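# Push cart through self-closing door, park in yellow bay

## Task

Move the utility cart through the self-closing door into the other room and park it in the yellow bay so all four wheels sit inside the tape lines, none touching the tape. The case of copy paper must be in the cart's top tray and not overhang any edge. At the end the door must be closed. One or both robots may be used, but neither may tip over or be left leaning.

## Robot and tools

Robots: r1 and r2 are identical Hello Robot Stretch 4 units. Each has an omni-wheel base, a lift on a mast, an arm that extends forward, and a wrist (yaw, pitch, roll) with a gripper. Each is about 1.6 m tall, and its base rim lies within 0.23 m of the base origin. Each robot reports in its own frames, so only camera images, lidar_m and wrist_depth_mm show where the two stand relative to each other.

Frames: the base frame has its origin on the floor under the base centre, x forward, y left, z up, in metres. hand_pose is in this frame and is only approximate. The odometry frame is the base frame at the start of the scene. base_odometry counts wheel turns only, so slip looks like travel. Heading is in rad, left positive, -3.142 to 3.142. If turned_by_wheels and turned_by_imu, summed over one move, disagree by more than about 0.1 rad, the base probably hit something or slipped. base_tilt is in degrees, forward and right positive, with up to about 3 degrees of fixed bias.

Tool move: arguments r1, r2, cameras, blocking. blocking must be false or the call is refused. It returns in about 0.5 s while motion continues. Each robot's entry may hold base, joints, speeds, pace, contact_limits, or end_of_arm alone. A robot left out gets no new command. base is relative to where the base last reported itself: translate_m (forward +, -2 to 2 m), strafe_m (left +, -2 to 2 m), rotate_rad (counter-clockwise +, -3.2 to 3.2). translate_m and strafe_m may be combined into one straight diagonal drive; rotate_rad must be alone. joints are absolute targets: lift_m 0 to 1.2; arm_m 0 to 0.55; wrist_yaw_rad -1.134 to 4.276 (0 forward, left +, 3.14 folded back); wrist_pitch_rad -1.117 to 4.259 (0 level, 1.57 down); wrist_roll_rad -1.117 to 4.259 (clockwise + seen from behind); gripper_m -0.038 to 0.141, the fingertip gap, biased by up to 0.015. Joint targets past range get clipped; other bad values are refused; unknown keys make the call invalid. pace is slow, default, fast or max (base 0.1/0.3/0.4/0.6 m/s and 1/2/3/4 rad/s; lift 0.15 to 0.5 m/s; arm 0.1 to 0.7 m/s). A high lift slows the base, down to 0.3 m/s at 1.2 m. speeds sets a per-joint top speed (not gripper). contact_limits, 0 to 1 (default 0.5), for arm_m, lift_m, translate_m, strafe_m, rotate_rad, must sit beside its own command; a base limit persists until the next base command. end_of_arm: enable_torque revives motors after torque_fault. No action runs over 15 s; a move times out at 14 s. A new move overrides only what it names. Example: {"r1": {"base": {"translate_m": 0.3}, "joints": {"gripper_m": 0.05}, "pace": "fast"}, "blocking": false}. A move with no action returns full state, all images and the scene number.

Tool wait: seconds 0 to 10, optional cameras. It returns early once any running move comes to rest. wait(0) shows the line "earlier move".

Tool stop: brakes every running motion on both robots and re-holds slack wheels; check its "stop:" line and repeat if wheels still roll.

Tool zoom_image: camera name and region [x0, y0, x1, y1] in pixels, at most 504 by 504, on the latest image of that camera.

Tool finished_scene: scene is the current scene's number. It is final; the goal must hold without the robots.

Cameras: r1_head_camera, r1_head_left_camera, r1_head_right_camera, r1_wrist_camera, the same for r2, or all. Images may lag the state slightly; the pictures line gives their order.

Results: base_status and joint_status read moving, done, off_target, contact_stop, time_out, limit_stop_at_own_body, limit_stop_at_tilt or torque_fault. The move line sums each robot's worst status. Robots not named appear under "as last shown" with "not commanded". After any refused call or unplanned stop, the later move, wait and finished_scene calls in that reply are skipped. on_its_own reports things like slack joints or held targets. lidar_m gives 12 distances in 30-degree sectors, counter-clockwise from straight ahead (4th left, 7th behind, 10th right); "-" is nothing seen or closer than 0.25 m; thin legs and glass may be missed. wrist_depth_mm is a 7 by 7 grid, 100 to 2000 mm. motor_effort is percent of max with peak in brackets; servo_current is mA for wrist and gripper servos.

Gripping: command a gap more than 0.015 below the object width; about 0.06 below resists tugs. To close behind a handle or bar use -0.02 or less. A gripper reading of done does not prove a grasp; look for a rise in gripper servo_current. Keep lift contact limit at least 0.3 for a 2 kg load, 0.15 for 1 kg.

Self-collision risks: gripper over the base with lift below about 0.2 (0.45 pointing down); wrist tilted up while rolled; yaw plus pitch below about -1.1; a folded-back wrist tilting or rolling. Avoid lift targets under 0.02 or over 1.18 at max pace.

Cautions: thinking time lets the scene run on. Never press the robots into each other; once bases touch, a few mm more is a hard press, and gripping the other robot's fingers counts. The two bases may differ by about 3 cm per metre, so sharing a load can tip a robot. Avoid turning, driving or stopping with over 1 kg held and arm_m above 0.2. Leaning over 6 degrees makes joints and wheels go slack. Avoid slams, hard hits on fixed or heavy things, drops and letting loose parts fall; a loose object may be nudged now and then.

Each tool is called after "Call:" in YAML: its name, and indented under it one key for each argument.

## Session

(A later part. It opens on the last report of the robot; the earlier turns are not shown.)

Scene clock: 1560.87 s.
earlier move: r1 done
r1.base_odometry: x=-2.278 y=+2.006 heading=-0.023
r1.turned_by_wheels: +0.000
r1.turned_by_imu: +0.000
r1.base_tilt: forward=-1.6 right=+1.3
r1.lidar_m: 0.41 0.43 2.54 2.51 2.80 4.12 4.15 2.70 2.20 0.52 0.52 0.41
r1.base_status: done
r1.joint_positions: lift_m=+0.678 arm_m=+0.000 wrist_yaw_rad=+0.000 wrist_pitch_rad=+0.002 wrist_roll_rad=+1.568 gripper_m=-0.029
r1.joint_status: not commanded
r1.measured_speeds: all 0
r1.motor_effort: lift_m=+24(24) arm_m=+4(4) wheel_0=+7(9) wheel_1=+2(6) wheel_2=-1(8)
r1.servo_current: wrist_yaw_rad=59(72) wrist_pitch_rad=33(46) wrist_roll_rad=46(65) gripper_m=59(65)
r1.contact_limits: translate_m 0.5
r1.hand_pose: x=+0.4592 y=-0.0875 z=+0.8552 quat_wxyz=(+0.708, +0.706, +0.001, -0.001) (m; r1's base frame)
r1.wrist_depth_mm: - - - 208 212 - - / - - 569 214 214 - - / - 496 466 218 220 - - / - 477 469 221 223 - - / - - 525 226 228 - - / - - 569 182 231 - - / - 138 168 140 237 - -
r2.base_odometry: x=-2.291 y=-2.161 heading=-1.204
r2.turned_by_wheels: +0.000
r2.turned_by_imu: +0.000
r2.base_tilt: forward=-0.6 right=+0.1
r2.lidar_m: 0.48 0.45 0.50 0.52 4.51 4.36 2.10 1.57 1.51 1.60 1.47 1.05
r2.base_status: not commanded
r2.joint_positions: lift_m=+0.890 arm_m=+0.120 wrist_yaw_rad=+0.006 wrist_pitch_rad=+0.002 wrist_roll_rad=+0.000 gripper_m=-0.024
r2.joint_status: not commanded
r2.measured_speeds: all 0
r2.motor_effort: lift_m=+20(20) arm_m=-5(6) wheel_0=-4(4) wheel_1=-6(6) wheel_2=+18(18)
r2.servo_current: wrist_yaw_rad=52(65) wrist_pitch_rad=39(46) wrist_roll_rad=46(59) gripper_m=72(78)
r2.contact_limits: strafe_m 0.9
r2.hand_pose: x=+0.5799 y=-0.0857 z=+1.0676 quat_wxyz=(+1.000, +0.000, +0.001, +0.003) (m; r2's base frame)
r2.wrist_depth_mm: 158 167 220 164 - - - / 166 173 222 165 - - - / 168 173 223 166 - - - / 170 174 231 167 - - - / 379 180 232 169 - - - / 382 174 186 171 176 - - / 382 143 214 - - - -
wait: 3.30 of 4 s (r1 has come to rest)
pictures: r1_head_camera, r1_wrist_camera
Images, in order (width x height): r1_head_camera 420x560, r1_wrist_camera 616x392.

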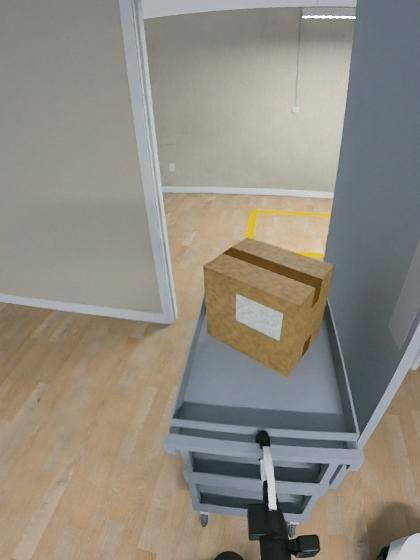

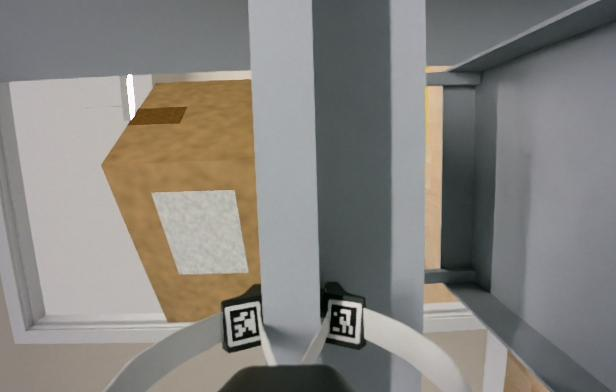

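Call:
move:
  blocking: false
  r1: {"base":{"translate_m":0.2,"strafe_m":-0.07},"pace":"slow","contact_limits":{"translate_m":0.5}}

Call:
wait:
  seconds: 4
  cameras: ["r1_wrist_camera","r1_head_camera","r1_head_right_camera","r2_wrist_camera"]

Scene clock: 1591.73 s.
move: r1 moving
r1.base_odometry: x=-2.266 y=+2.001 heading=-0.023
r1.turned_by_wheels: +0.000
r1.turned_by_imu: +0.000
r1.base_tilt: forward=-1.6 right=+1.2
r1.lidar_m: 0.39 0.41 2.54 2.52 2.84 4.12 4.15 2.70 2.23 0.49 0.50 0.42
r1.base_status: translate_m moving; strafe_m moving
r1.joint_positions: lift_m=+0.678 arm_m=+0.000 wrist_yaw_rad=+0.000 wrist_pitch_rad=+0.002 wrist_roll_rad=+1.568 gripper_m=-0.029
r1.joint_status: not commanded
r1.measured_speeds: translate_m=+0.050 strafe_m=-0.017 rotate_rad=+0.003 lift_m=+0.000 arm_m=+0.000 wrist_yaw_rad=+0.000 wrist_pitch_rad=+0.000 wrist_roll_rad=+0.000
r1.motor_effort: lift_m=+24(24) arm_m=+4(4) wheel_0=+9(12) wheel_1=+3(4) wheel_2=-7(7)
r1.servo_current: wrist_yaw_rad=39(59) wrist_pitch_rad=46(46) wrist_roll_rad=52(59) gripper_m=52(65)
r1.contact_limits: translate_m 0.5
r1.hand_pose: x=+0.4592 y=-0.0875 z=+0.8552 quat_wxyz=(+0.708, +0.706, +0.001, -0.001) (m; r1's base frame)
r1.wrist_depth_mm: - - - 210 211 - - / - - 580 213 215 - - / - 500 473 218 220 - - / - 473 469 223 223 - - / - - 530 225 228 - - / - - 569 182 230 - - / - 138 168 140 235 - -
r2: as last shown
r2.lidar_m: 0.49 0.47 0.51 0.51 4.50 4.40 2.07 1.56 1.51 1.60 1.48 1.06
r2.motor_effort: lift_m=+20(20) arm_m=-6(6) wheel_0=-4(4) wheel_1=-6(6) wheel_2=+18(18)
r2.servo_current: wrist_yaw_rad=39(59) wrist_pitch_rad=46(46) wrist_roll_rad=46(52) gripper_m=72(72)
r2.contact_limits: strafe_m 0.9
r2.wrist_depth_mm: 158 167 220 164 - - - / 166 173 221 165 - - - / 168 173 223 166 - - - / 170 174 232 166 - - - / 384 179 233 169 - - - / 384 174 186 170 176 - - / 384 143 214 - - - -
pictures: none

Scene clock: 1594.57 s.
earlier move: r1 done
r1.base_odometry: x=-2.080 y=+1.931 heading=-0.022
r1.turned_by_wheels: +0.000
r1.turned_by_imu: +0.001
r1.base_tilt: forward=-1.6 right=+1.3
r1.lidar_m: 0.38 0.41 2.57 2.55 2.84 4.34 - 2.67 0.49 0.40 0.51 0.41
r1.base_status: done
r1.joint_positions: lift_m=+0.678 arm_m=+0.000 wrist_yaw_rad=+0.000 wrist_pitch_rad=+0.002 wrist_roll_rad=+1.568 gripper_m=-0.029
r1.joint_status: not commanded
r1.measured_speeds: all 0
r1.motor_effort: lift_m=+24(24) arm_m=+4(4) wheel_0=+6(12) wheel_1=+3(6) wheel_2=-1(7)
r1.servo_current: wrist_yaw_rad=52(65) wrist_pitch_rad=39(52) wrist_roll_rad=52(65) gripper_m=59(65)
r1.contact_limits: translate_m 0.5
r1.hand_pose: x=+0.4593 y=-0.0873 z=+0.8552 quat_wxyz=(+0.708, +0.706, +0.001, -0.001) (m; r1's base frame)
r1.wrist_depth_mm: - - - 220 222 - - / - - - 222 224 759 - / - - 517 224 225 - - / - 469 459 227 229 - - / - 530 508 229 229 - - / - - 539 182 230 - - / - 147 168 140 234 - -
r2.base_odometry: x=-2.291 y=-2.161 heading=-1.204
r2.turned_by_wheels: +0.000
r2.turned_by_imu: +0.000
r2.base_tilt: forward=-0.6 right=+0.1
r2.lidar_m: 0.49 0.54 0.42 0.49 4.51 4.37 2.10 1.56 1.51 1.60 1.48 1.07
r2.base_status: not commanded
r2.joint_positions: lift_m=+0.890 arm_m=+0.120 wrist_yaw_rad=+0.006 wrist_pitch_rad=+0.002 wrist_roll_rad=+0.000 gripper_m=-0.024
r2.joint_status: not commanded
r2.measured_speeds: all 0
r2.motor_effort: lift_m=+20(20) arm_m=-6(6) wheel_0=-4(4) wheel_1=-6(7) wheel_2=+18(18)
r2.servo_current: wrist_yaw_rad=52(65) wrist_pitch_rad=39(46) wrist_roll_rad=39(59) gripper_m=65(78)
r2.contact_limits: strafe_m 0.9
r2.hand_pose: x=+0.5799 y=-0.0857 z=+1.0676 quat_wxyz=(+1.000, +0.000, +0.001, +0.003) (m; r2's base frame)
r2.wrist_depth_mm: 158 167 221 164 - - - / 166 172 222 165 - - - / 168 173 223 166 - - - / 170 174 231 166 - - - / - 179 232 169 - - - / - 174 186 170 177 - - / 165 143 214 - - - -
wait: 2.83 of 4 s (r1 has come to rest)
pictures: r1_head_camera, r1_head_right_camera, r1_wrist_camera, r2_wrist_camera
Images, in order (width x height): r1_head_camera 420x560, r1_head_right_camera 420x672, r1_wrist_camera 616x392, r2_wrist_camera 616x392.

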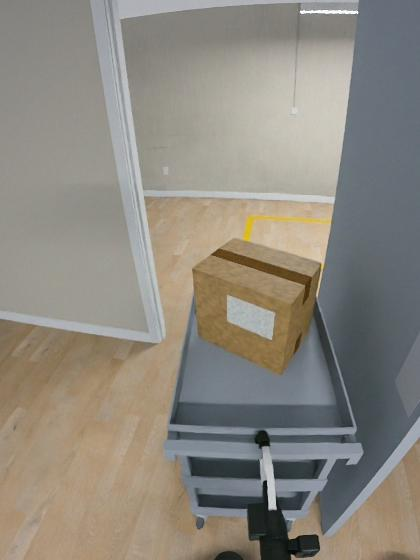

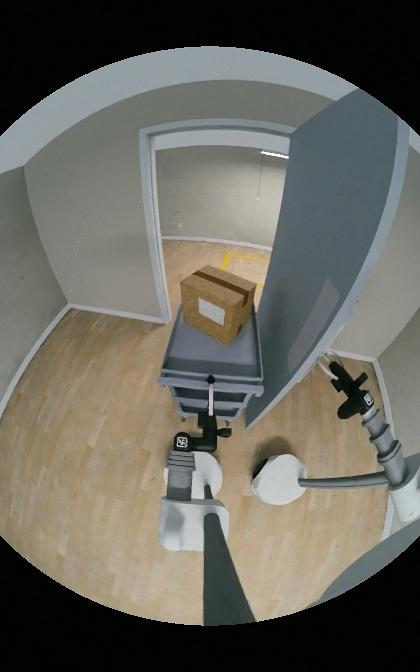

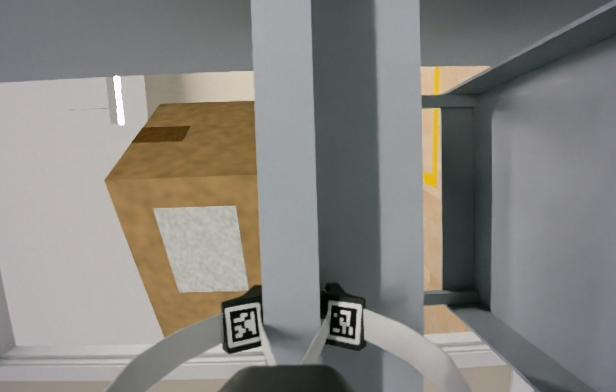

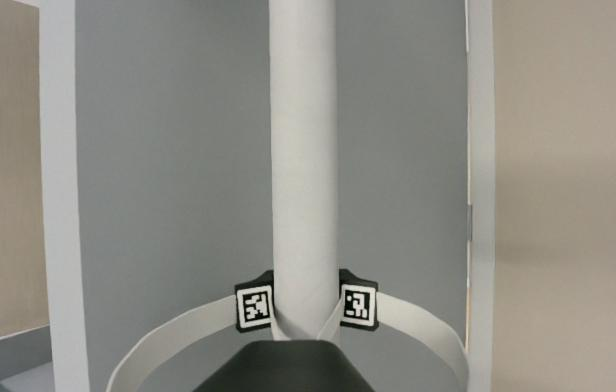

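Call:
move:
  blocking: false
  r1: {"base":{"translate_m":0.25,"strafe_m":0.0},"pace":"slow","contact_limits":{"translate_m":0.5}}

Call:
wait:
  seconds: 4
  cameras: ["r1_wrist_camera","r1_head_camera","r1_head_right_camera"]

Scene clock: 1612.07 s.
move: r1 moving
r1.base_odometry: x=-2.068 y=+1.931 heading=-0.022
r1.turned_by_wheels: +0.000
r1.turned_by_imu: +0.000
r1.base_tilt: forward=-1.6 right=+1.3
r1.lidar_m: 0.39 0.41 2.55 2.55 2.84 4.34 - 2.70 0.46 0.41 0.50 0.42
r1.base_status: translate_m moving; strafe_m moving
r1.joint_positions: lift_m=+0.678 arm_m=+0.000 wrist_yaw_rad=+0.000 wrist_pitch_rad=+0.002 wrist_roll_rad=+1.568 gripper_m=-0.029
r1.joint_status: not commanded
r1.measured_speeds: translate_m=+0.049 strafe_m=+0.000 rotate_rad=-0.002 lift_m=+0.000 arm_m=+0.000 wrist_yaw_rad=+0.000 wrist_pitch_rad=+0.000 wrist_roll_rad=+0.000
r1.motor_effort: lift_m=+24(24) arm_m=+4(4) wheel_0=+7(9) wheel_1=+4(6) wheel_2=-7(7)
r1.servo_current: wrist_yaw_rad=46(59) wrist_pitch_rad=46(46) wrist_roll_rad=59(59) gripper_m=52(59)
r1.contact_limits: translate_m 0.5
r1.hand_pose: x=+0.4593 y=-0.0873 z=+0.8552 quat_wxyz=(+0.708, +0.706, +0.001, -0.001) (m; r1's base frame)
r1.wrist_depth_mm: - - - 220 224 - - / - - - 224 225 788 - / - - 517 224 226 - - / - 459 462 226 228 - - / - 535 508 229 229 - - / - - 539 182 231 - - / - 147 162 139 233 - -
r2: as last shown
r2.lidar_m: 0.51 0.52 0.43 0.51 4.51 4.38 2.07 1.55 1.51 1.59 1.50 1.09
r2.motor_effort: lift_m=+20(20) arm_m=-6(6) wheel_0=-4(4) wheel_1=-6(6) wheel_2=+18(18)
r2.servo_current: wrist_yaw_rad=52(65) wrist_pitch_rad=39(46) wrist_roll_rad=46(59) gripper_m=65(85)
r2.contact_limits: strafe_m 0.9
r2.wrist_depth_mm: 159 167 221 164 - - - / 166 173 220 165 - - - / 168 173 223 167 - - - / 170 174 231 166 - - - / - 179 232 169 - - - / - 174 186 170 176 - - / 165 143 215 - - - -
pictures: none

Scene clock: 1615.33 s.
earlier move: r1 done
r1.base_odometry: x=-1.830 y=+1.926 heading=-0.022
r1.turned_by_wheels: +0.000
r1.turned_by_imu: -0.001
r1.base_tilt: forward=-1.6 right=+1.3
r1.lidar_m: 0.39 0.41 2.18 2.51 2.82 4.44 - 2.72 0.52 0.49 0.41 0.42
r1.base_status: done
r1.joint_positions: lift_m=+0.678 arm_m=+0.000 wrist_yaw_rad=-0.001 wrist_pitch_rad=+0.002 wrist_roll_rad=+1.568 gripper_m=-0.029
r1.joint_status: not commanded
r1.measured_speeds: all 0
r1.motor_effort: lift_m=+24(24) arm_m=+4(4) wheel_0=+1(9) wheel_1=+3(6) wheel_2=-4(8)
r1.servo_current: wrist_yaw_rad=39(72) wrist_pitch_rad=39(52) wrist_roll_rad=39(65) gripper_m=52(65)
r1.contact_limits: translate_m 0.5
r1.hand_pose: x=+0.4592 y=-0.0876 z=+0.8552 quat_wxyz=(+0.708, +0.706, +0.000, -0.001) (m; r1's base frame)
r1.wrist_depth_mm: - - - 226 227 - - / - - - 226 227 1661 - / - - 535 228 229 - - / - 462 459 228 229 - - / - 525 504 229 230 - - / - - 206 180 232 - - / - - - 140 233 - -
r2.base_odometry: x=-2.291 y=-2.161 heading=-1.204
r2.turned_by_wheels: +0.000
r2.turned_by_imu: +0.000
r2.base_tilt: forward=-0.6 right=+0.1
r2.lidar_m: 0.50 0.47 0.51 3.41 4.48 4.36 2.05 1.53 1.52 1.58 1.47 1.04
r2.base_status: not commanded
r2.joint_positions: lift_m=+0.890 arm_m=+0.120 wrist_yaw_rad=+0.006 wrist_pitch_rad=+0.002 wrist_roll_rad=+0.000 gripper_m=-0.024
r2.joint_status: not commanded
r2.measured_speeds: all 0
r2.motor_effort: lift_m=+20(20) arm_m=-6(6) wheel_0=-3(4) wheel_1=-6(6) wheel_2=+18(18)
r2.servo_current: wrist_yaw_rad=46(65) wrist_pitch_rad=39(46) wrist_roll_rad=52(65) gripper_m=65(85)
r2.contact_limits: strafe_m 0.9
r2.hand_pose: x=+0.5799 y=-0.0857 z=+1.0676 quat_wxyz=(+1.000, +0.000, +0.001, +0.003) (m; r2's base frame)
r2.wrist_depth_mm: 159 167 220 163 - - - / 166 173 222 165 - - - / 168 173 222 167 - - - / 170 174 232 166 - - - / - 179 231 169 - - - / - 173 186 171 176 - - / 433 143 214 - - - -
wait: 3.27 of 4 s (r1 has come to rest)
pictures: r1_head_camera, r1_head_right_camera, r1_wrist_camera
Images, in order (width x height): r1_head_camera 420x560, r1_head_right_camera 420x672, r1_wrist_camera 616x392.

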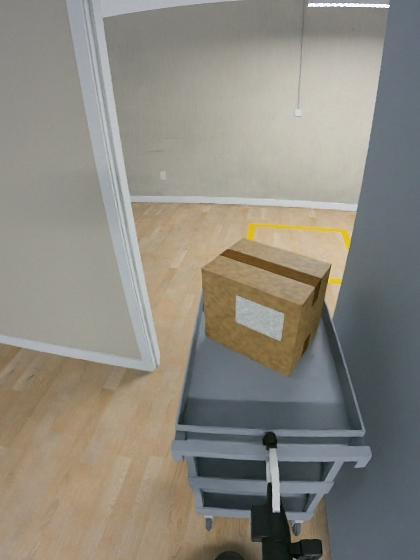

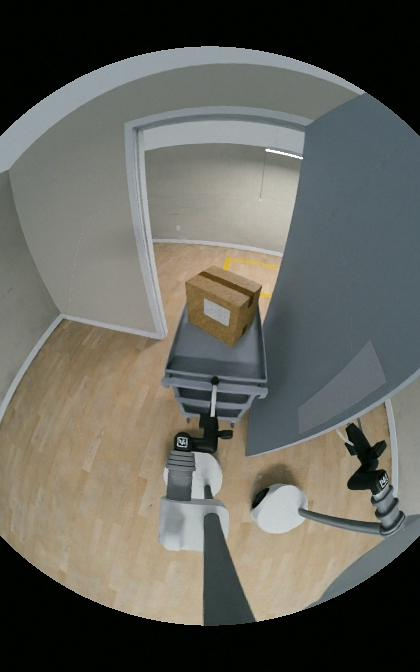

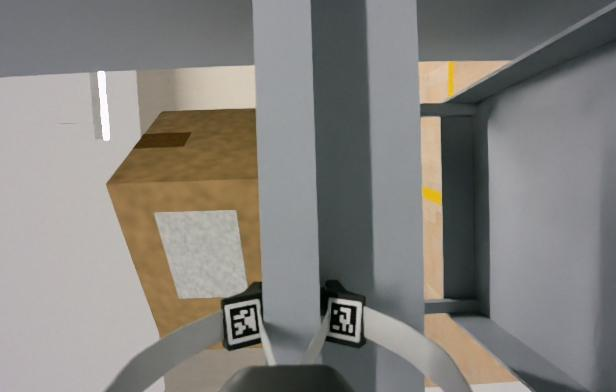

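Call:
move:
  blocking: false
  r1: {"base":{"translate_m":0.3,"strafe_m":0.01},"pace":"slow","contact_limits":{"translate_m":0.5}}

Call:
wait:
  seconds: 4.5
  cameras: ["r1_wrist_camera","r1_head_camera","r1_head_right_camera"]

Scene clock: 1621.87 s.
move: r1 moving
r1.base_odometry: x=-1.818 y=+1.926 heading=-0.022
r1.turned_by_wheels: +0.000
r1.turned_by_imu: +0.000
r1.base_tilt: forward=-1.6 right=+1.3
r1.lidar_m: 0.40 0.44 2.15 2.52 2.81 4.45 - 2.72 0.50 0.48 0.41 0.42
r1.base_status: translate_m moving; strafe_m moving
r1.joint_positions: lift_m=+0.678 arm_m=+0.000 wrist_yaw_rad=-0.001 wrist_pitch_rad=+0.002 wrist_roll_rad=+1.568 gripper_m=-0.029
r1.joint_status: not commanded
r1.measured_speeds: translate_m=+0.049 strafe_m=+0.002 rotate_rad=-0.002 lift_m=+0.000 arm_m=+0.000 wrist_yaw_rad=+0.000 wrist_pitch_rad=+0.000 wrist_roll_rad=+0.000
r1.motor_effort: lift_m=+24(24) arm_m=+4(4) wheel_0=+4(4) wheel_1=+4(6) wheel_2=-9(10)
r1.servo_current: wrist_yaw_rad=39(72) wrist_pitch_rad=39(52) wrist_roll_rad=46(59) gripper_m=52(59)
r1.contact_limits: translate_m 0.5
r1.hand_pose: x=+0.4592 y=-0.0877 z=+0.8552 quat_wxyz=(+0.708, +0.706, +0.000, -0.001) (m; r1's base frame)
r1.wrist_depth_mm: - - - 224 225 - - / - - - 226 227 1708 - / - - 535 228 229 - - / - 466 455 229 229 - - / - 521 508 229 231 - - / - - 205 181 231 - - / - - - 140 233 - -
r2: as last shown
r2.lidar_m: 0.50 0.49 0.52 3.43 4.51 4.39 2.08 1.57 1.51 1.60 1.48 1.04
r2.servo_current: wrist_yaw_rad=46(59) wrist_pitch_rad=39(46) wrist_roll_rad=39(59) gripper_m=72(72)
r2.contact_limits: strafe_m 0.9
r2.wrist_depth_mm: 159 167 221 164 - - - / 166 173 223 165 - - - / 168 173 222 166 - - - / 170 174 231 167 - - - / - 179 231 169 - - - / - 174 187 171 177 - - / - 143 214 - - - -
pictures: none

Scene clock: 1625.63 s.
earlier move: r1 done
r1.base_odometry: x=-1.530 y=+1.929 heading=-0.022
r1.turned_by_wheels: +0.000
r1.turned_by_imu: -0.001
r1.base_tilt: forward=-1.6 right=+1.3
r1.lidar_m: 0.39 0.46 1.65 2.46 2.73 4.28 - 0.68 0.39 0.38 0.42 0.40
r1.base_status: done
r1.joint_positions: lift_m=+0.678 arm_m=+0.000 wrist_yaw_rad=-0.002 wrist_pitch_rad=+0.002 wrist_roll_rad=+1.568 gripper_m=-0.029
r1.joint_status: not commanded
r1.measured_speeds: all 0
r1.motor_effort: lift_m=+24(24) arm_m=+4(4) wheel_0=+0(5) wheel_1=+3(6) wheel_2=-4(10)
r1.servo_current: wrist_yaw_rad=59(72) wrist_pitch_rad=33(52) wrist_roll_rad=39(65) gripper_m=46(65)
r1.contact_limits: translate_m 0.5
r1.hand_pose: x=+0.4591 y=-0.0879 z=+0.8552 quat_wxyz=(+0.708, +0.706, +0.000, -0.001) (m; r1's base frame)
r1.wrist_depth_mm: - - - 214 216 1537 - / - - - 218 219 - - / - 517 477 221 222 - - / - 473 466 224 227 - - / - - 525 227 229 - - / - - 204 181 230 831 - / - - - 140 236 - -
r2.base_odometry: x=-2.291 y=-2.161 heading=-1.204
r2.turned_by_wheels: +0.000
r2.turned_by_imu: +0.001
r2.base_tilt: forward=-0.6 right=+0.1
r2.lidar_m: 0.48 0.67 3.22 3.43 4.50 4.35 2.09 1.56 1.51 1.62 1.49 1.04
r2.base_status: not commanded
r2.joint_positions: lift_m=+0.890 arm_m=+0.120 wrist_yaw_rad=+0.006 wrist_pitch_rad=+0.002 wrist_roll_rad=+0.000 gripper_m=-0.024
r2.joint_status: not commanded
r2.measured_speeds: all 0
r2.motor_effort: lift_m=+20(20) arm_m=-6(6) wheel_0=-4(4) wheel_1=-6(6) wheel_2=+18(18)
r2.servo_current: wrist_yaw_rad=59(65) wrist_pitch_rad=46(46) wrist_roll_rad=52(59) gripper_m=72(78)
r2.contact_limits: strafe_m 0.9
r2.hand_pose: x=+0.5799 y=-0.0857 z=+1.0676 quat_wxyz=(+1.000, +0.000, +0.001, +0.003) (m; r2's base frame)
r2.wrist_depth_mm: 159 167 220 164 - - - / 166 172 222 165 - - - / 168 174 222 166 - - - / 170 174 232 166 - - - / - 179 232 169 - - - / 484 174 186 170 176 - - / 173 143 213 - - - -
wait: 3.77 of 4.5 s (r1 has come to rest)
pictures: r1_head_camera, r1_head_right_camera, r1_wrist_camera
Images, in order (width x height): r1_head_camera 420x560, r1_head_right_camera 420x672, r1_wrist_camera 616x392.

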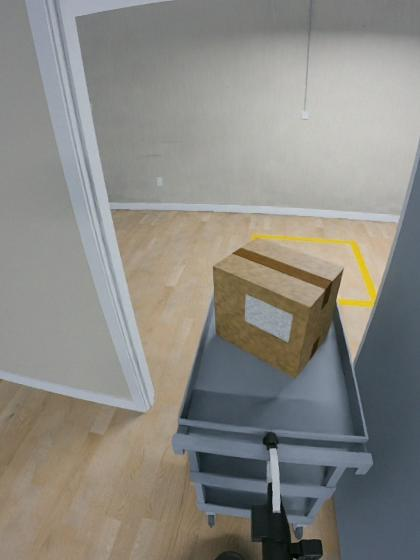

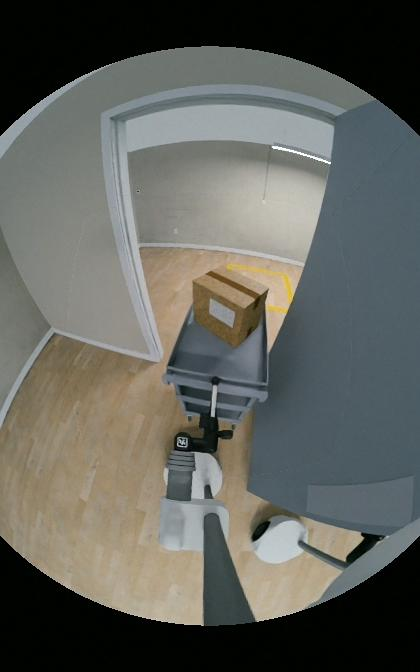

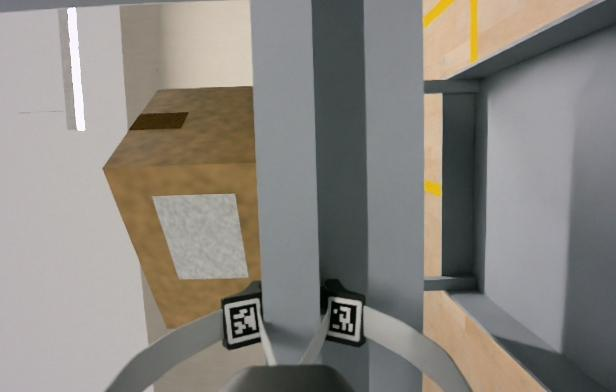

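Call:
move:
  blocking: false
  r1: {"base":{"translate_m":0.35,"strafe_m":-0.02},"pace":"slow","contact_limits":{"translate_m":0.5}}

Call:
wait:
  seconds: 5
  cameras: ["r1_wrist_camera","r1_head_camera","r1_head_right_camera"]

Scene clock: 1631.50 s.
move: r1 moving
r1.base_odometry: x=-1.518 y=+1.928 heading=-0.022
r1.turned_by_wheels: +0.000
r1.turned_by_imu: +0.000
r1.base_tilt: forward=-1.6 right=+1.3
r1.lidar_m: 0.40 0.44 1.66 2.46 2.75 4.36 - 0.70 0.40 0.37 0.43 0.44
r1.base_status: translate_m moving; strafe_m moving
r1.joint_positions: lift_m=+0.678 arm_m=+0.000 wrist_yaw_rad=-0.002 wrist_pitch_rad=+0.002 wrist_roll_rad=+1.568 gripper_m=-0.029
r1.joint_status: not commanded
r1.measured_speeds: translate_m=+0.049 strafe_m=-0.003 rotate_rad=-0.001 lift_m=+0.000 arm_m=+0.000 wrist_yaw_rad=+0.000 wrist_pitch_rad=+0.000 wrist_roll_rad=+0.000
r1.motor_effort: lift_m=+24(24) arm_m=+4(4) wheel_0=+5(6) wheel_1=+3(5) wheel_2=-8(10)
r1.servo_current: wrist_yaw_rad=65(72) wrist_pitch_rad=46(52) wrist_roll_rad=46(59) gripper_m=59(59)
r1.contact_limits: translate_m 0.5
r1.hand_pose: x=+0.4591 y=-0.0879 z=+0.8552 quat_wxyz=(+0.708, +0.706, +0.000, -0.001) (m; r1's base frame)
r1.wrist_depth_mm: - - - 213 216 1576 - / - - - 216 218 - - / - 512 480 220 220 - - / - 473 462 224 225 - - / - - 525 227 229 - - / - - 204 180 230 831 - / - - - 140 236 - -
r2: as last shown
r2.turned_by_imu: +0.000
r2.lidar_m: 0.49 0.67 3.23 3.42 4.52 4.38 2.08 1.57 1.52 1.58 1.47 1.07
r2.servo_current: wrist_yaw_rad=59(65) wrist_pitch_rad=39(39) wrist_roll_rad=46(52) gripper_m=72(78)
r2.contact_limits: strafe_m 0.9
r2.wrist_depth_mm: 158 167 221 163 - - - / 167 173 222 165 - - - / 168 173 222 167 - - - / 170 174 231 167 - - - / - 179 232 169 - - - / 397 174 186 171 176 - - / 173 143 213 - - - -
pictures: none

Scene clock: 1635.80 s.
earlier move: r1 done
r1.base_odometry: x=-1.181 y=+1.901 heading=-0.022
r1.turned_by_wheels: +0.001
r1.turned_by_imu: +0.000
r1.base_tilt: forward=-1.6 right=+1.2
r1.lidar_m: 0.40 0.45 1.09 2.43 2.67 4.20 - 0.57 0.42 0.40 0.43 0.40
r1.base_status: done
r1.joint_positions: lift_m=+0.678 arm_m=+0.000 wrist_yaw_rad=-0.002 wrist_pitch_rad=+0.002 wrist_roll_rad=+1.568 gripper_m=-0.029
r1.joint_status: not commanded
r1.measured_speeds: all 0
r1.motor_effort: lift_m=+24(24) arm_m=+4(4) wheel_0=+4(9) wheel_1=+3(6) wheel_2=-1(10)
r1.servo_current: wrist_yaw_rad=39(72) wrist_pitch_rad=46(52) wrist_roll_rad=33(72) gripper_m=59(65)
r1.contact_limits: translate_m 0.5
r1.hand_pose: x=+0.4591 y=-0.0879 z=+0.8552 quat_wxyz=(+0.708, +0.706, +0.000, -0.001) (m; r1's base frame)
r1.wrist_depth_mm: - - - 200 202 1618 - / - - 539 206 208 - - / - 459 442 211 213 - - / - 488 477 219 220 - - / - - 554 224 227 - - / - - 609 181 230 1921 - / - - - 140 240 1576 -
r2.base_odometry: x=-2.291 y=-2.161 heading=-1.204
r2.turned_by_wheels: +0.000
r2.turned_by_imu: +0.001
r2.base_tilt: forward=-0.6 right=+0.1
r2.lidar_m: 0.51 0.96 3.22 3.41 4.51 4.39 2.09 1.53 1.51 1.61 1.46 1.07
r2.base_status: not commanded
r2.joint_positions: lift_m=+0.890 arm_m=+0.120 wrist_yaw_rad=+0.006 wrist_pitch_rad=+0.002 wrist_roll_rad=+0.000 gripper_m=-0.024
r2.joint_status: not commanded
r2.measured_speeds: all 0
r2.motor_effort: lift_m=+20(20) arm_m=-6(6) wheel_0=-3(4) wheel_1=-6(6) wheel_2=+18(18)
r2.servo_current: wrist_yaw_rad=59(72) wrist_pitch_rad=39(46) wrist_roll_rad=39(59) gripper_m=72(78)
r2.contact_limits: strafe_m 0.9
r2.hand_pose: x=+0.5799 y=-0.0857 z=+1.0676 quat_wxyz=(+1.000, +0.000, +0.001, +0.003) (m; r2's base frame)
r2.wrist_depth_mm: 159 167 220 164 - - - / 166 173 222 165 - - - / 168 173 223 167 - - - / 170 174 231 166 - - - / - 179 232 169 - - - / - 173 186 171 176 - - / - 143 214 - - - -
wait: 4.30 of 5 s (r1 has come to rest)
pictures: r1_head_camera, r1_head_right_camera, r1_wrist_camera
Images, in order (width x height): r1_head_camera 420x560, r1_head_right_camera 420x672, r1_wrist_camera 616x392.

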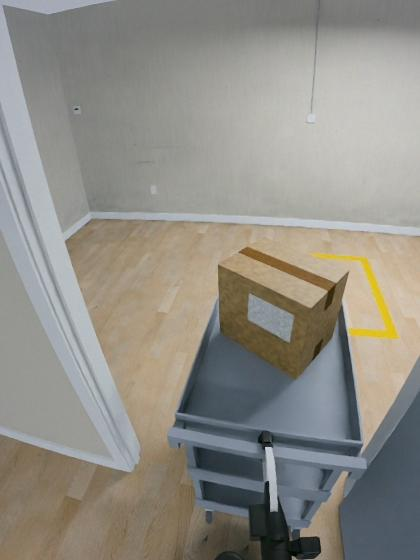

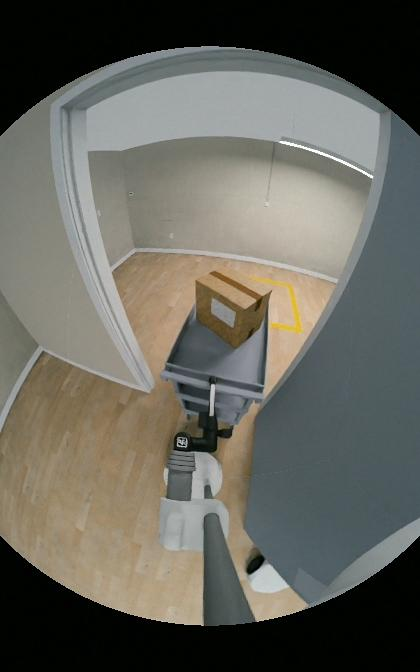

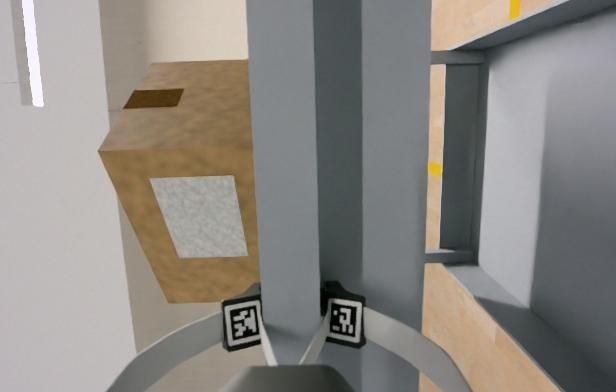

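Call:
move:
  blocking: false
  r1: {"base":{"translate_m":0.35,"strafe_m":-0.04},"pace":"slow","contact_limits":{"translate_m":0.5}}

Call:
wait:
  seconds: 5
  cameras: ["r1_wrist_camera","r1_head_camera","r1_head_right_camera"]

Scene clock: 1651.00 s.
move: r1 moving
r1.base_odometry: x=-1.169 y=+1.899 heading=-0.021
r1.turned_by_wheels: +0.000
r1.turned_by_imu: +0.000
r1.base_tilt: forward=-1.6 right=+1.2
r1.lidar_m: 0.40 0.47 1.01 2.42 2.70 4.21 - 0.57 0.44 0.40 0.43 0.41
r1.base_status: translate_m moving; strafe_m moving
r1.joint_positions: lift_m=+0.678 arm_m=+0.000 wrist_yaw_rad=-0.002 wrist_pitch_rad=+0.002 wrist_roll_rad=+1.568 gripper_m=-0.029
r1.joint_status: not commanded
r1.measured_speeds: translate_m=+0.049 strafe_m=-0.005 rotate_rad=+0.003 lift_m=+0.000 arm_m=+0.000 wrist_yaw_rad=+0.000 wrist_pitch_rad=+0.000 wrist_roll_rad=+0.000
r1.motor_effort: lift_m=+24(24) arm_m=+4(4) wheel_0=+8(8) wheel_1=+4(6) wheel_2=-8(8)
r1.servo_current: wrist_yaw_rad=39(72) wrist_pitch_rad=46(46) wrist_roll_rad=59(59) gripper_m=59(59)
r1.contact_limits: translate_m 0.5
r1.hand_pose: x=+0.4591 y=-0.0879 z=+0.8552 quat_wxyz=(+0.708, +0.706, +0.000, -0.001) (m; r1's base frame)
r1.wrist_depth_mm: - - - 200 202 1576 - / - - 544 206 208 - - / - 455 439 211 213 - - / - 488 477 217 220 - - / - - 544 224 226 - - / - - 603 182 230 1756 - / - - - 140 239 1537 -
r2: as last shown
r2.turned_by_imu: +0.000
r2.lidar_m: 0.50 0.95 3.23 3.42 4.51 4.39 2.10 1.54 1.51 1.59 1.46 1.07
r2.motor_effort: lift_m=+20(20) arm_m=-6(6) wheel_0=-4(4) wheel_1=-6(6) wheel_2=+18(18)
r2.servo_current: wrist_yaw_rad=52(78) wrist_pitch_rad=33(46) wrist_roll_rad=46(52) gripper_m=65(78)
r2.contact_limits: strafe_m 0.9
r2.wrist_depth_mm: 158 167 220 163 - - - / 166 172 222 165 - - - / 168 173 222 167 - - - / 170 174 232 166 - - - / - 180 232 169 - - - / - 174 187 171 176 - - / - 143 214 - - - -
pictures: none

Scene clock: 1655.30 s.
earlier move: r1 done
r1.base_odometry: x=-0.832 y=+1.854 heading=-0.021
r1.turned_by_wheels: +0.000
r1.turned_by_imu: +0.001
r1.base_tilt: forward=-1.6 right=+1.3
r1.lidar_m: 0.41 0.46 0.59 2.41 2.67 4.21 - 0.55 0.40 0.40 0.45 0.40
r1.base_status: done
r1.joint_positions: lift_m=+0.678 arm_m=+0.000 wrist_yaw_rad=-0.001 wrist_pitch_rad=+0.002 wrist_roll_rad=+1.568 gripper_m=-0.029
r1.joint_status: not commanded
r1.measured_speeds: all 0
r1.motor_effort: lift_m=+24(24) arm_m=+4(4) wheel_0=+6(10) wheel_1=+3(7) wheel_2=-1(8)
r1.servo_current: wrist_yaw_rad=33(72) wrist_pitch_rad=39(52) wrist_roll_rad=33(78) gripper_m=59(59)
r1.contact_limits: translate_m 0.5
r1.hand_pose: x=+0.4592 y=-0.0876 z=+0.8552 quat_wxyz=(+0.708, +0.706, +0.000, -0.001) (m; r1's base frame)
r1.wrist_depth_mm: - - - 195 196 - - / - 564 508 200 204 - - / - 442 439 206 210 - - / - 496 484 216 217 - - / - - 564 163 226 - - / - - 627 182 230 1808 - / - - - 140 241 1576 -
r2.base_odometry: x=-2.291 y=-2.161 heading=-1.204
r2.turned_by_wheels: +0.000
r2.turned_by_imu: +0.001
r2.base_tilt: forward=-0.6 right=+0.1
r2.lidar_m: 0.49 2.17 3.22 3.41 4.52 4.38 2.10 1.56 1.51 1.63 1.45 1.08
r2.base_status: not commanded
r2.joint_positions: lift_m=+0.890 arm_m=+0.120 wrist_yaw_rad=+0.006 wrist_pitch_rad=+0.002 wrist_roll_rad=+0.000 gripper_m=-0.024
r2.joint_status: not commanded
r2.measured_speeds: all 0
r2.motor_effort: lift_m=+20(20) arm_m=-6(6) wheel_0=-4(4) wheel_1=-6(6) wheel_2=+18(18)
r2.servo_current: wrist_yaw_rad=46(78) wrist_pitch_rad=39(52) wrist_roll_rad=39(59) gripper_m=65(78)
r2.contact_limits: strafe_m 0.9
r2.hand_pose: x=+0.5799 y=-0.0857 z=+1.0676 quat_wxyz=(+1.000, +0.000, +0.001, +0.003) (m; r2's base frame)
r2.wrist_depth_mm: 159 167 220 164 - - - / 166 172 221 165 - - - / 168 173 222 167 - - - / 170 174 230 166 - - - / - 180 232 169 - - - / - 173 186 171 176 - - / - 143 214 - - - -
wait: 4.30 of 5 s (r1 has come to rest)
pictures: r1_head_camera, r1_head_right_camera, r1_wrist_camera
Images, in order (width x height): r1_head_camera 420x560, r1_head_right_camera 420x672, r1_wrist_camera 616x392.

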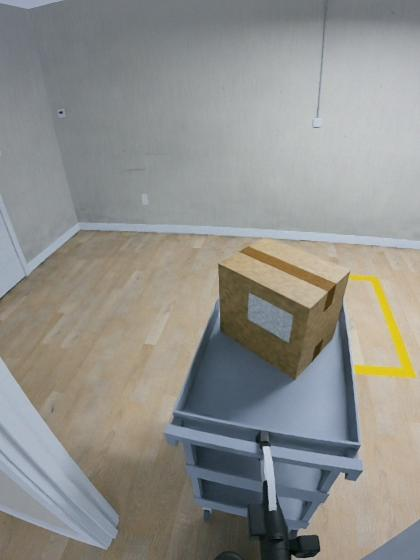

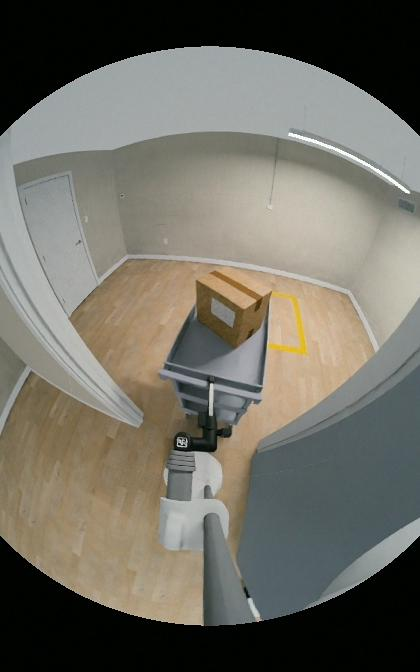

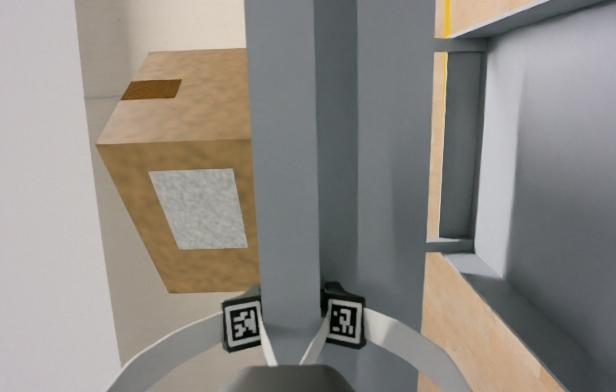

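Call:
move:
  blocking: false
  r1: {"base":{"translate_m":0.35,"strafe_m":0.0},"pace":"slow","contact_limits":{"translate_m":0.5}}

Call:
wait:
  seconds: 5
  cameras: ["r1_wrist_camera","r1_head_camera","r1_head_right_camera"]

Scene clock: 1671.87 s.
move: r1 moving
r1.base_odometry: x=-0.820 y=+1.853 heading=-0.021
r1.turned_by_wheels: +0.000
r1.turned_by_imu: +0.000
r1.base_tilt: forward=-1.6 right=+1.3
r1.lidar_m: 0.41 0.46 0.58 2.39 2.69 4.22 - 0.55 0.40 0.39 0.44 0.42
r1.base_status: translate_m moving; strafe_m moving
r1.joint_positions: lift_m=+0.678 arm_m=+0.000 wrist_yaw_rad=-0.001 wrist_pitch_rad=+0.002 wrist_roll_rad=+1.568 gripper_m=-0.029
r1.joint_status: not commanded
r1.measured_speeds: translate_m=+0.049 strafe_m=+0.000 rotate_rad=+0.000 lift_m=+0.000 arm_m=+0.000 wrist_yaw_rad=+0.000 wrist_pitch_rad=+0.000 wrist_roll_rad=+0.000
r1.motor_effort: lift_m=+24(24) arm_m=+4(4) wheel_0=+9(9) wheel_1=+4(6) wheel_2=-8(8)
r1.servo_current: wrist_yaw_rad=52(59) wrist_pitch_rad=46(46) wrist_roll_rad=52(65) gripper_m=52(59)
r1.contact_limits: translate_m 0.5
r1.hand_pose: x=+0.4592 y=-0.0876 z=+0.8552 quat_wxyz=(+0.708, +0.706, +0.000, -0.001) (m; r1's base frame)
r1.wrist_depth_mm: - - - 193 196 - - / - 559 512 202 204 - - / - 439 439 207 210 - - / - 496 484 215 218 - - / - - 564 222 225 - - / - - 627 181 231 1808 - / - - - 140 242 1537 -
r2: as last shown
r2.turned_by_imu: +0.000
r2.lidar_m: 0.48 2.17 3.21 3.42 4.51 4.39 2.10 1.57 1.51 1.62 1.47 1.05
r2.motor_effort: lift_m=+20(20) arm_m=-5(6) wheel_0=-4(4) wheel_1=-6(6) wheel_2=+18(18)
r2.servo_current: wrist_yaw_rad=59(59) wrist_pitch_rad=39(46) wrist_roll_rad=52(52) gripper_m=78(78)
r2.contact_limits: strafe_m 0.9
r2.wrist_depth_mm: 159 167 220 164 - - - / 165 172 222 165 - - - / 168 173 222 167 - - - / 170 174 232 167 - - - / - 180 232 169 - - - / - 174 186 170 177 - - / - 143 214 - - - -
pictures: none

Scene clock: 1676.13 s.
earlier move: r1 done
r1.base_odometry: x=-0.482 y=+1.846 heading=-0.021
r1.turned_by_wheels: +0.000
r1.turned_by_imu: -0.001
r1.base_tilt: forward=-1.6 right=+1.3
r1.lidar_m: 0.42 0.47 0.49 0.44 2.60 4.10 1.60 0.57 0.48 0.48 2.66 0.39
r1.base_status: done
r1.joint_positions: lift_m=+0.678 arm_m=+0.000 wrist_yaw_rad=-0.001 wrist_pitch_rad=+0.002 wrist_roll_rad=+1.568 gripper_m=-0.029
r1.joint_status: not commanded
r1.measured_speeds: all 0
r1.motor_effort: lift_m=+24(24) arm_m=+4(4) wheel_0=+0(9) wheel_1=+3(7) wheel_2=-4(8)
r1.servo_current: wrist_yaw_rad=39(72) wrist_pitch_rad=33(52) wrist_roll_rad=65(78) gripper_m=52(65)
r1.contact_limits: translate_m 0.5
r1.hand_pose: x=+0.4591 y=-0.0878 z=+0.8552 quat_wxyz=(+0.708, +0.706, +0.000, -0.001) (m; r1's base frame)
r1.wrist_depth_mm: - - - 196 198 - - / - 564 512 202 205 - - / - 442 439 208 211 - - / - 500 484 215 218 - - / - - 569 222 226 - - / - - 204 181 232 1756 - / - - - 140 242 1537 -
r2.base_odometry: x=-2.291 y=-2.161 heading=-1.204
r2.turned_by_wheels: +0.000
r2.turned_by_imu: +0.001
r2.base_tilt: forward=-0.6 right=+0.1
r2.lidar_m: 0.50 2.14 3.22 3.39 4.50 4.38 2.10 1.55 1.50 1.61 1.45 1.07
r2.base_status: not commanded
r2.joint_positions: lift_m=+0.890 arm_m=+0.120 wrist_yaw_rad=+0.006 wrist_pitch_rad=+0.002 wrist_roll_rad=+0.000 gripper_m=-0.024
r2.joint_status: not commanded
r2.measured_speeds: all 0
r2.motor_effort: lift_m=+20(20) arm_m=-6(6) wheel_0=-3(4) wheel_1=-6(7) wheel_2=+18(18)
r2.servo_current: wrist_yaw_rad=46(65) wrist_pitch_rad=39(46) wrist_roll_rad=52(59) gripper_m=65(78)
r2.contact_limits: strafe_m 0.9
r2.hand_pose: x=+0.5799 y=-0.0857 z=+1.0676 quat_wxyz=(+1.000, +0.000, +0.001, +0.003) (m; r2's base frame)
r2.wrist_depth_mm: 158 167 220 164 - - - / 167 173 223 165 - - - / 168 173 222 166 - - - / 170 174 232 167 - - - / - 179 232 169 - - - / - 173 186 170 176 - - / - 143 214 - - - -
wait: 4.27 of 5 s (r1 has come to rest)
pictures: r1_head_camera, r1_head_right_camera, r1_wrist_camera
Images, in order (width x height): r1_head_camera 420x560, r1_head_right_camera 420x672, r1_wrist_camera 616x392.

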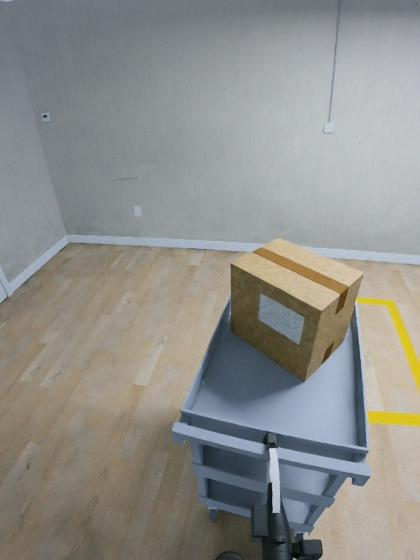

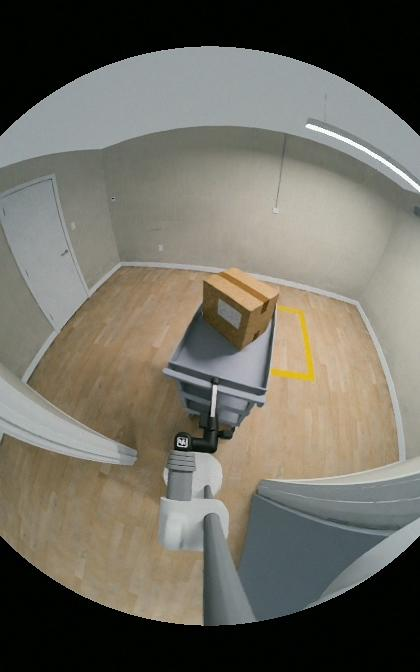

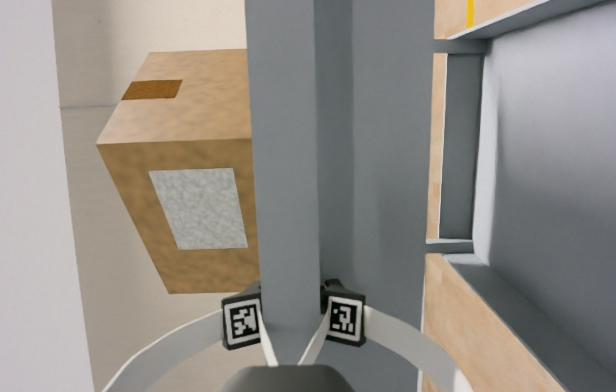

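Call:
move:
  blocking: false
  r1: {"base":{"translate_m":0.42,"strafe_m":0.0},"pace":"slow","contact_limits":{"translate_m":0.5}}

Call:
wait:
  seconds: 6
  cameras: ["r1_wrist_camera","r1_head_camera","r1_head_right_camera"]

Scene clock: 1691.80 s.
move: r1 moving
r1.base_odometry: x=-0.470 y=+1.846 heading=-0.022
r1.turned_by_wheels: +0.000
r1.turned_by_imu: +0.000
r1.base_tilt: forward=-1.6 right=+1.3
r1.lidar_m: 0.40 0.49 2.36 0.45 2.61 4.13 1.62 0.59 0.47 0.48 2.66 0.40
r1.base_status: translate_m moving; strafe_m moving
r1.joint_positions: lift_m=+0.678 arm_m=+0.000 wrist_yaw_rad=-0.001 wrist_pitch_rad=+0.002 wrist_roll_rad=+1.568 gripper_m=-0.029
r1.joint_status: not commanded
r1.measured_speeds: translate_m=+0.049 strafe_m=+0.000 rotate_rad=-0.001 lift_m=+0.000 arm_m=+0.000 wrist_yaw_rad=+0.000 wrist_pitch_rad=+0.000 wrist_roll_rad=+0.000
r1.motor_effort: lift_m=+24(24) arm_m=+4(4) wheel_0=+4(4) wheel_1=+3(5) wheel_2=-9(10)
r1.servo_current: wrist_yaw_rad=39(72) wrist_pitch_rad=39(46) wrist_roll_rad=46(65) gripper_m=59(59)
r1.contact_limits: translate_m 0.5
r1.hand_pose: x=+0.4591 y=-0.0878 z=+0.8552 quat_wxyz=(+0.708, +0.706, +0.000, -0.001) (m; r1's base frame)
r1.wrist_depth_mm: - - - 195 198 - - / - 564 508 202 204 - - / - 442 439 208 211 - - / - 492 480 216 217 - - / - - 564 223 227 - - / - - 204 181 232 1756 - / - - - 140 242 1576 -
r2: as last shown
r2.turned_by_imu: +0.000
r2.lidar_m: 0.48 2.15 3.21 3.41 4.52 4.36 2.09 1.57 1.50 1.60 1.47 1.07
r2.motor_effort: lift_m=+20(20) arm_m=-6(6) wheel_0=-4(4) wheel_1=-6(6) wheel_2=+18(18)
r2.servo_current: wrist_yaw_rad=39(65) wrist_pitch_rad=39(46) wrist_roll_rad=39(52) gripper_m=65(78)
r2.contact_limits: strafe_m 0.9
r2.wrist_depth_mm: 158 167 220 164 - - - / 166 173 222 165 - - - / 168 173 222 167 - - - / 170 174 232 167 - - - / - 179 232 169 - - - / - 173 186 170 176 - - / - 143 214 - - - -
pictures: none

Scene clock: 1696.77 s.
earlier move: r1 done
r1.base_odometry: x=-0.063 y=+1.837 heading=-0.022
r1.turned_by_wheels: +0.000
r1.turned_by_imu: -0.002
r1.base_tilt: forward=-1.6 right=+1.3
r1.lidar_m: 0.42 0.48 2.30 0.86 0.55 4.29 1.44 0.70 0.67 2.47 2.73 0.38
r1.base_status: done
r1.joint_positions: lift_m=+0.678 arm_m=+0.000 wrist_yaw_rad=-0.002 wrist_pitch_rad=+0.002 wrist_roll_rad=+1.568 gripper_m=-0.029
r1.joint_status: not commanded
r1.measured_speeds: all 0
r1.motor_effort: lift_m=+24(24) arm_m=+4(4) wheel_0=+0(5) wheel_1=+2(6) wheel_2=-4(10)
r1.servo_current: wrist_yaw_rad=39(72) wrist_pitch_rad=46(52) wrist_roll_rad=65(72) gripper_m=59(65)
r1.contact_limits: translate_m 0.5
r1.hand_pose: x=+0.4591 y=-0.0879 z=+0.8552 quat_wxyz=(+0.708, +0.706, +0.000, -0.001) (m; r1's base frame)
r1.wrist_depth_mm: - - 544 183 186 - - / - 477 442 190 195 - - / - 433 433 - 204 - - / - 535 508 - 216 - - / - - 609 160 224 - - / - - 203 182 231 1756 - / - - - 140 246 1576 1308
r2.base_odometry: x=-2.291 y=-2.161 heading=-1.204
r2.turned_by_wheels: +0.000
r2.turned_by_imu: +0.001
r2.base_tilt: forward=-0.6 right=+0.1
r2.lidar_m: 0.50 2.15 3.22 3.41 4.48 4.38 2.09 1.54 1.51 1.61 1.47 1.10
r2.base_status: not commanded
r2.joint_positions: lift_m=+0.890 arm_m=+0.120 wrist_yaw_rad=+0.006 wrist_pitch_rad=+0.002 wrist_roll_rad=+0.000 gripper_m=-0.024
r2.joint_status: not commanded
r2.measured_speeds: all 0
r2.motor_effort: lift_m=+20(20) arm_m=-6(6) wheel_0=-3(4) wheel_1=-6(6) wheel_2=+18(18)
r2.servo_current: wrist_yaw_rad=59(72) wrist_pitch_rad=39(46) wrist_roll_rad=46(52) gripper_m=65(78)
r2.contact_limits: strafe_m 0.9
r2.hand_pose: x=+0.5799 y=-0.0857 z=+1.0676 quat_wxyz=(+1.000, +0.000, +0.001, +0.003) (m; r2's base frame)
r2.wrist_depth_mm: 159 167 220 163 - - - / 166 173 221 165 - - - / 168 173 222 166 - - - / 170 174 231 166 - - - / - 179 233 169 - - - / - 173 186 170 176 - - / - 143 214 - - - -
wait: 4.97 of 6 s (r1 has come to rest)
pictures: r1_head_camera, r1_head_right_camera, r1_wrist_camera
Images, in order (width x height): r1_head_camera 420x560, r1_head_right_camera 420x672, r1_wrist_camera 616x392.

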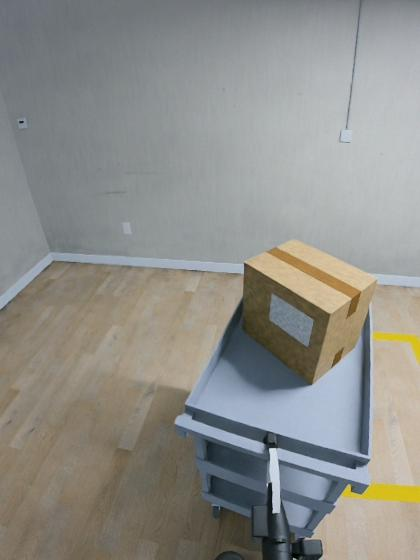

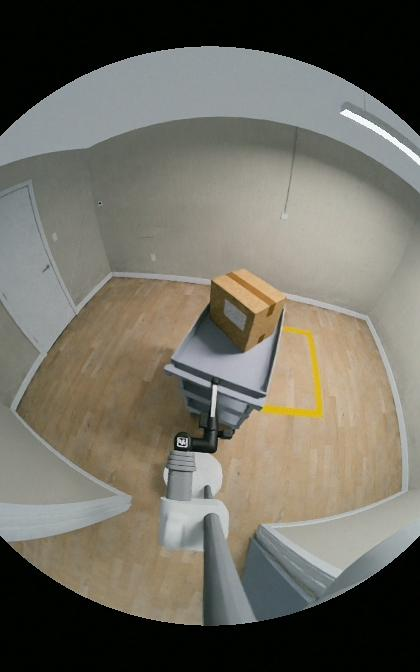

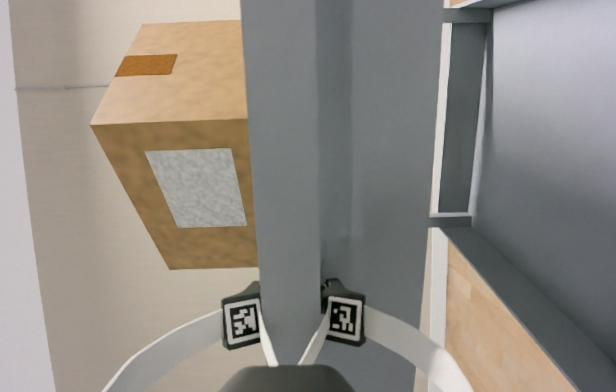

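Call:
move:
  blocking: false
  r1: {"base":{"translate_m":0.12,"strafe_m":0.3},"pace":"slow","contact_limits":{"translate_m":0.5}}

Call:
wait:
  seconds: 5
  cameras: ["r1_wrist_camera","r1_head_camera","r1_head_right_camera"]

Scene clock: 1702.97 s.
move: r1 moving
r1.base_odometry: x=-0.058 y=+1.849 heading=-0.022
r1.turned_by_wheels: -0.001
r1.turned_by_imu: -0.001
r1.base_tilt: forward=-1.6 right=+1.3
r1.lidar_m: 0.44 2.68 2.27 0.87 0.53 4.44 1.47 0.70 0.68 2.47 2.73 0.38
r1.base_status: translate_m moving; strafe_m moving
r1.joint_positions: lift_m=+0.678 arm_m=+0.000 wrist_yaw_rad=-0.002 wrist_pitch_rad=+0.002 wrist_roll_rad=+1.568 gripper_m=-0.029
r1.joint_status: not commanded
r1.measured_speeds: translate_m=+0.018 strafe_m=+0.046 rotate_rad=+0.002 lift_m=+0.000 arm_m=+0.000 wrist_yaw_rad=+0.000 wrist_pitch_rad=+0.000 wrist_roll_rad=+0.000
r1.motor_effort: lift_m=+24(24) arm_m=+4(4) wheel_0=-11(12) wheel_1=+8(8) wheel_2=-5(8)
r1.servo_current: wrist_yaw_rad=59(65) wrist_pitch_rad=46(46) wrist_roll_rad=33(65) gripper_m=59(65)
r1.contact_limits: translate_m 0.5
r1.hand_pose: x=+0.4590 y=-0.0880 z=+0.8552 quat_wxyz=(+0.708, +0.706, +0.000, -0.001) (m; r1's base frame)
r1.wrist_depth_mm: - - 535 131 185 - - / - 462 433 189 194 - - / - 436 439 - 203 - - / - 539 504 - 215 - - / - - 621 158 223 - - / - - 203 182 231 1863 - / - - - 140 248 1576 1336
r2: as last shown
r2.turned_by_imu: +0.000
r2.lidar_m: 0.50 2.15 3.24 3.41 4.49 4.38 2.08 1.56 1.51 1.61 1.49 1.05
r2.motor_effort: lift_m=+20(20) arm_m=-6(6) wheel_0=-4(4) wheel_1=-6(6) wheel_2=+18(18)
r2.servo_current: wrist_yaw_rad=46(59) wrist_pitch_rad=46(46) wrist_roll_rad=52(59) gripper_m=65(78)
r2.contact_limits: strafe_m 0.9
r2.wrist_depth_mm: 158 167 220 164 - - - / 165 173 221 165 - - - / 168 173 222 167 - - - / 170 174 231 166 - - - / - 179 232 169 - - - / - 174 186 171 176 - - / - 143 214 - - - -
pictures: none

Scene clock: 1706.97 s.
earlier move: r1 done
r1.base_odometry: x=+0.064 y=+2.134 heading=-0.022
r1.turned_by_wheels: +0.000
r1.turned_by_imu: +0.000
r1.base_tilt: forward=-1.6 right=+1.3
r1.lidar_m: 0.45 2.44 1.96 1.03 0.52 0.41 - 1.04 0.99 2.77 0.53 0.34
r1.base_status: done
r1.joint_positions: lift_m=+0.678 arm_m=+0.000 wrist_yaw_rad=-0.003 wrist_pitch_rad=+0.002 wrist_roll_rad=+1.568 gripper_m=-0.029
r1.joint_status: not commanded
r1.measured_speeds: all 0
r1.motor_effort: lift_m=+24(24) arm_m=-4(4) wheel_0=-8(13) wheel_1=+1(8) wheel_2=-4(8)
r1.servo_current: wrist_yaw_rad=46(65) wrist_pitch_rad=46(52) wrist_roll_rad=39(65) gripper_m=59(65)
r1.contact_limits: translate_m 0.5
r1.hand_pose: x=+0.4591 y=-0.0882 z=+0.8552 quat_wxyz=(+0.708, +0.706, +0.000, -0.002) (m; r1's base frame)
r1.wrist_depth_mm: - 368 - - 123 126 - / - 449 455 - 140 141 - / - - - - 158 160 - / - - - - 183 597 - / - - - 111 214 1661 517 / - - 183 - 181 1756 1308 / - - 181 - 177 370 382
r2.base_odometry: x=-2.291 y=-2.161 heading=-1.204
r2.turned_by_wheels: +0.000
r2.turned_by_imu: +0.001
r2.base_tilt: forward=-0.6 right=+0.1
r2.lidar_m: 0.50 2.16 3.23 3.39 4.50 4.37 2.07 1.58 1.52 1.60 1.46 1.06
r2.base_status: not commanded
r2.joint_positions: lift_m=+0.890 arm_m=+0.120 wrist_yaw_rad=+0.006 wrist_pitch_rad=+0.002 wrist_roll_rad=+0.000 gripper_m=-0.024
r2.joint_status: not commanded
r2.measured_speeds: all 0
r2.motor_effort: lift_m=+20(20) arm_m=-6(6) wheel_0=-4(4) wheel_1=-6(7) wheel_2=+18(18)
r2.servo_current: wrist_yaw_rad=59(65) wrist_pitch_rad=39(46) wrist_roll_rad=52(59) gripper_m=72(78)
r2.contact_limits: strafe_m 0.9
r2.hand_pose: x=+0.5799 y=-0.0857 z=+1.0676 quat_wxyz=(+1.000, +0.000, +0.001, +0.003) (m; r2's base frame)
r2.wrist_depth_mm: 159 167 220 164 - - - / 166 172 223 165 - - - / 167 173 222 167 - - - / 170 174 232 167 - - - / - 179 232 169 - - - / - 173 186 171 176 - - / - 143 213 - - - -
wait: 4.00 of 5 s (r1 has come to rest)
pictures: r1_head_camera, r1_head_right_camera, r1_wrist_camera
Images, in order (width x height): r1_head_camera 420x560, r1_head_right_camera 420x672, r1_wrist_camera 616x392.

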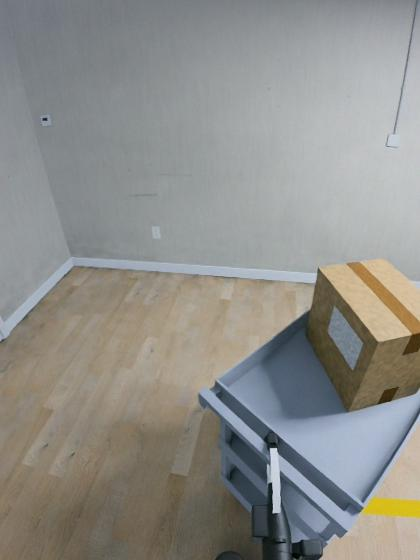

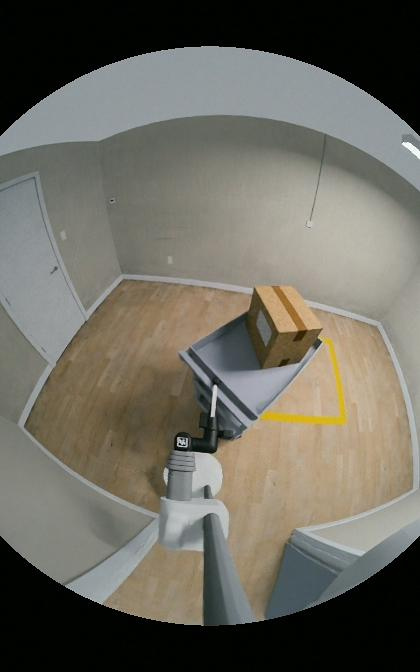

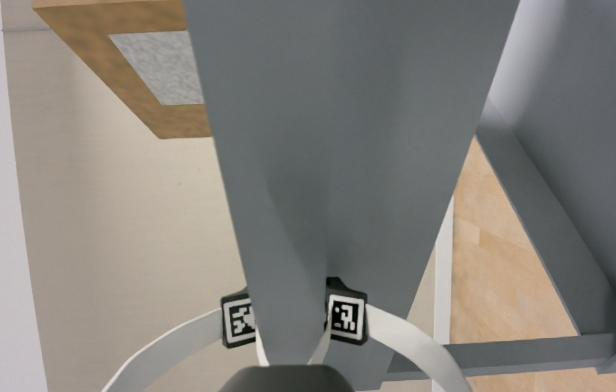

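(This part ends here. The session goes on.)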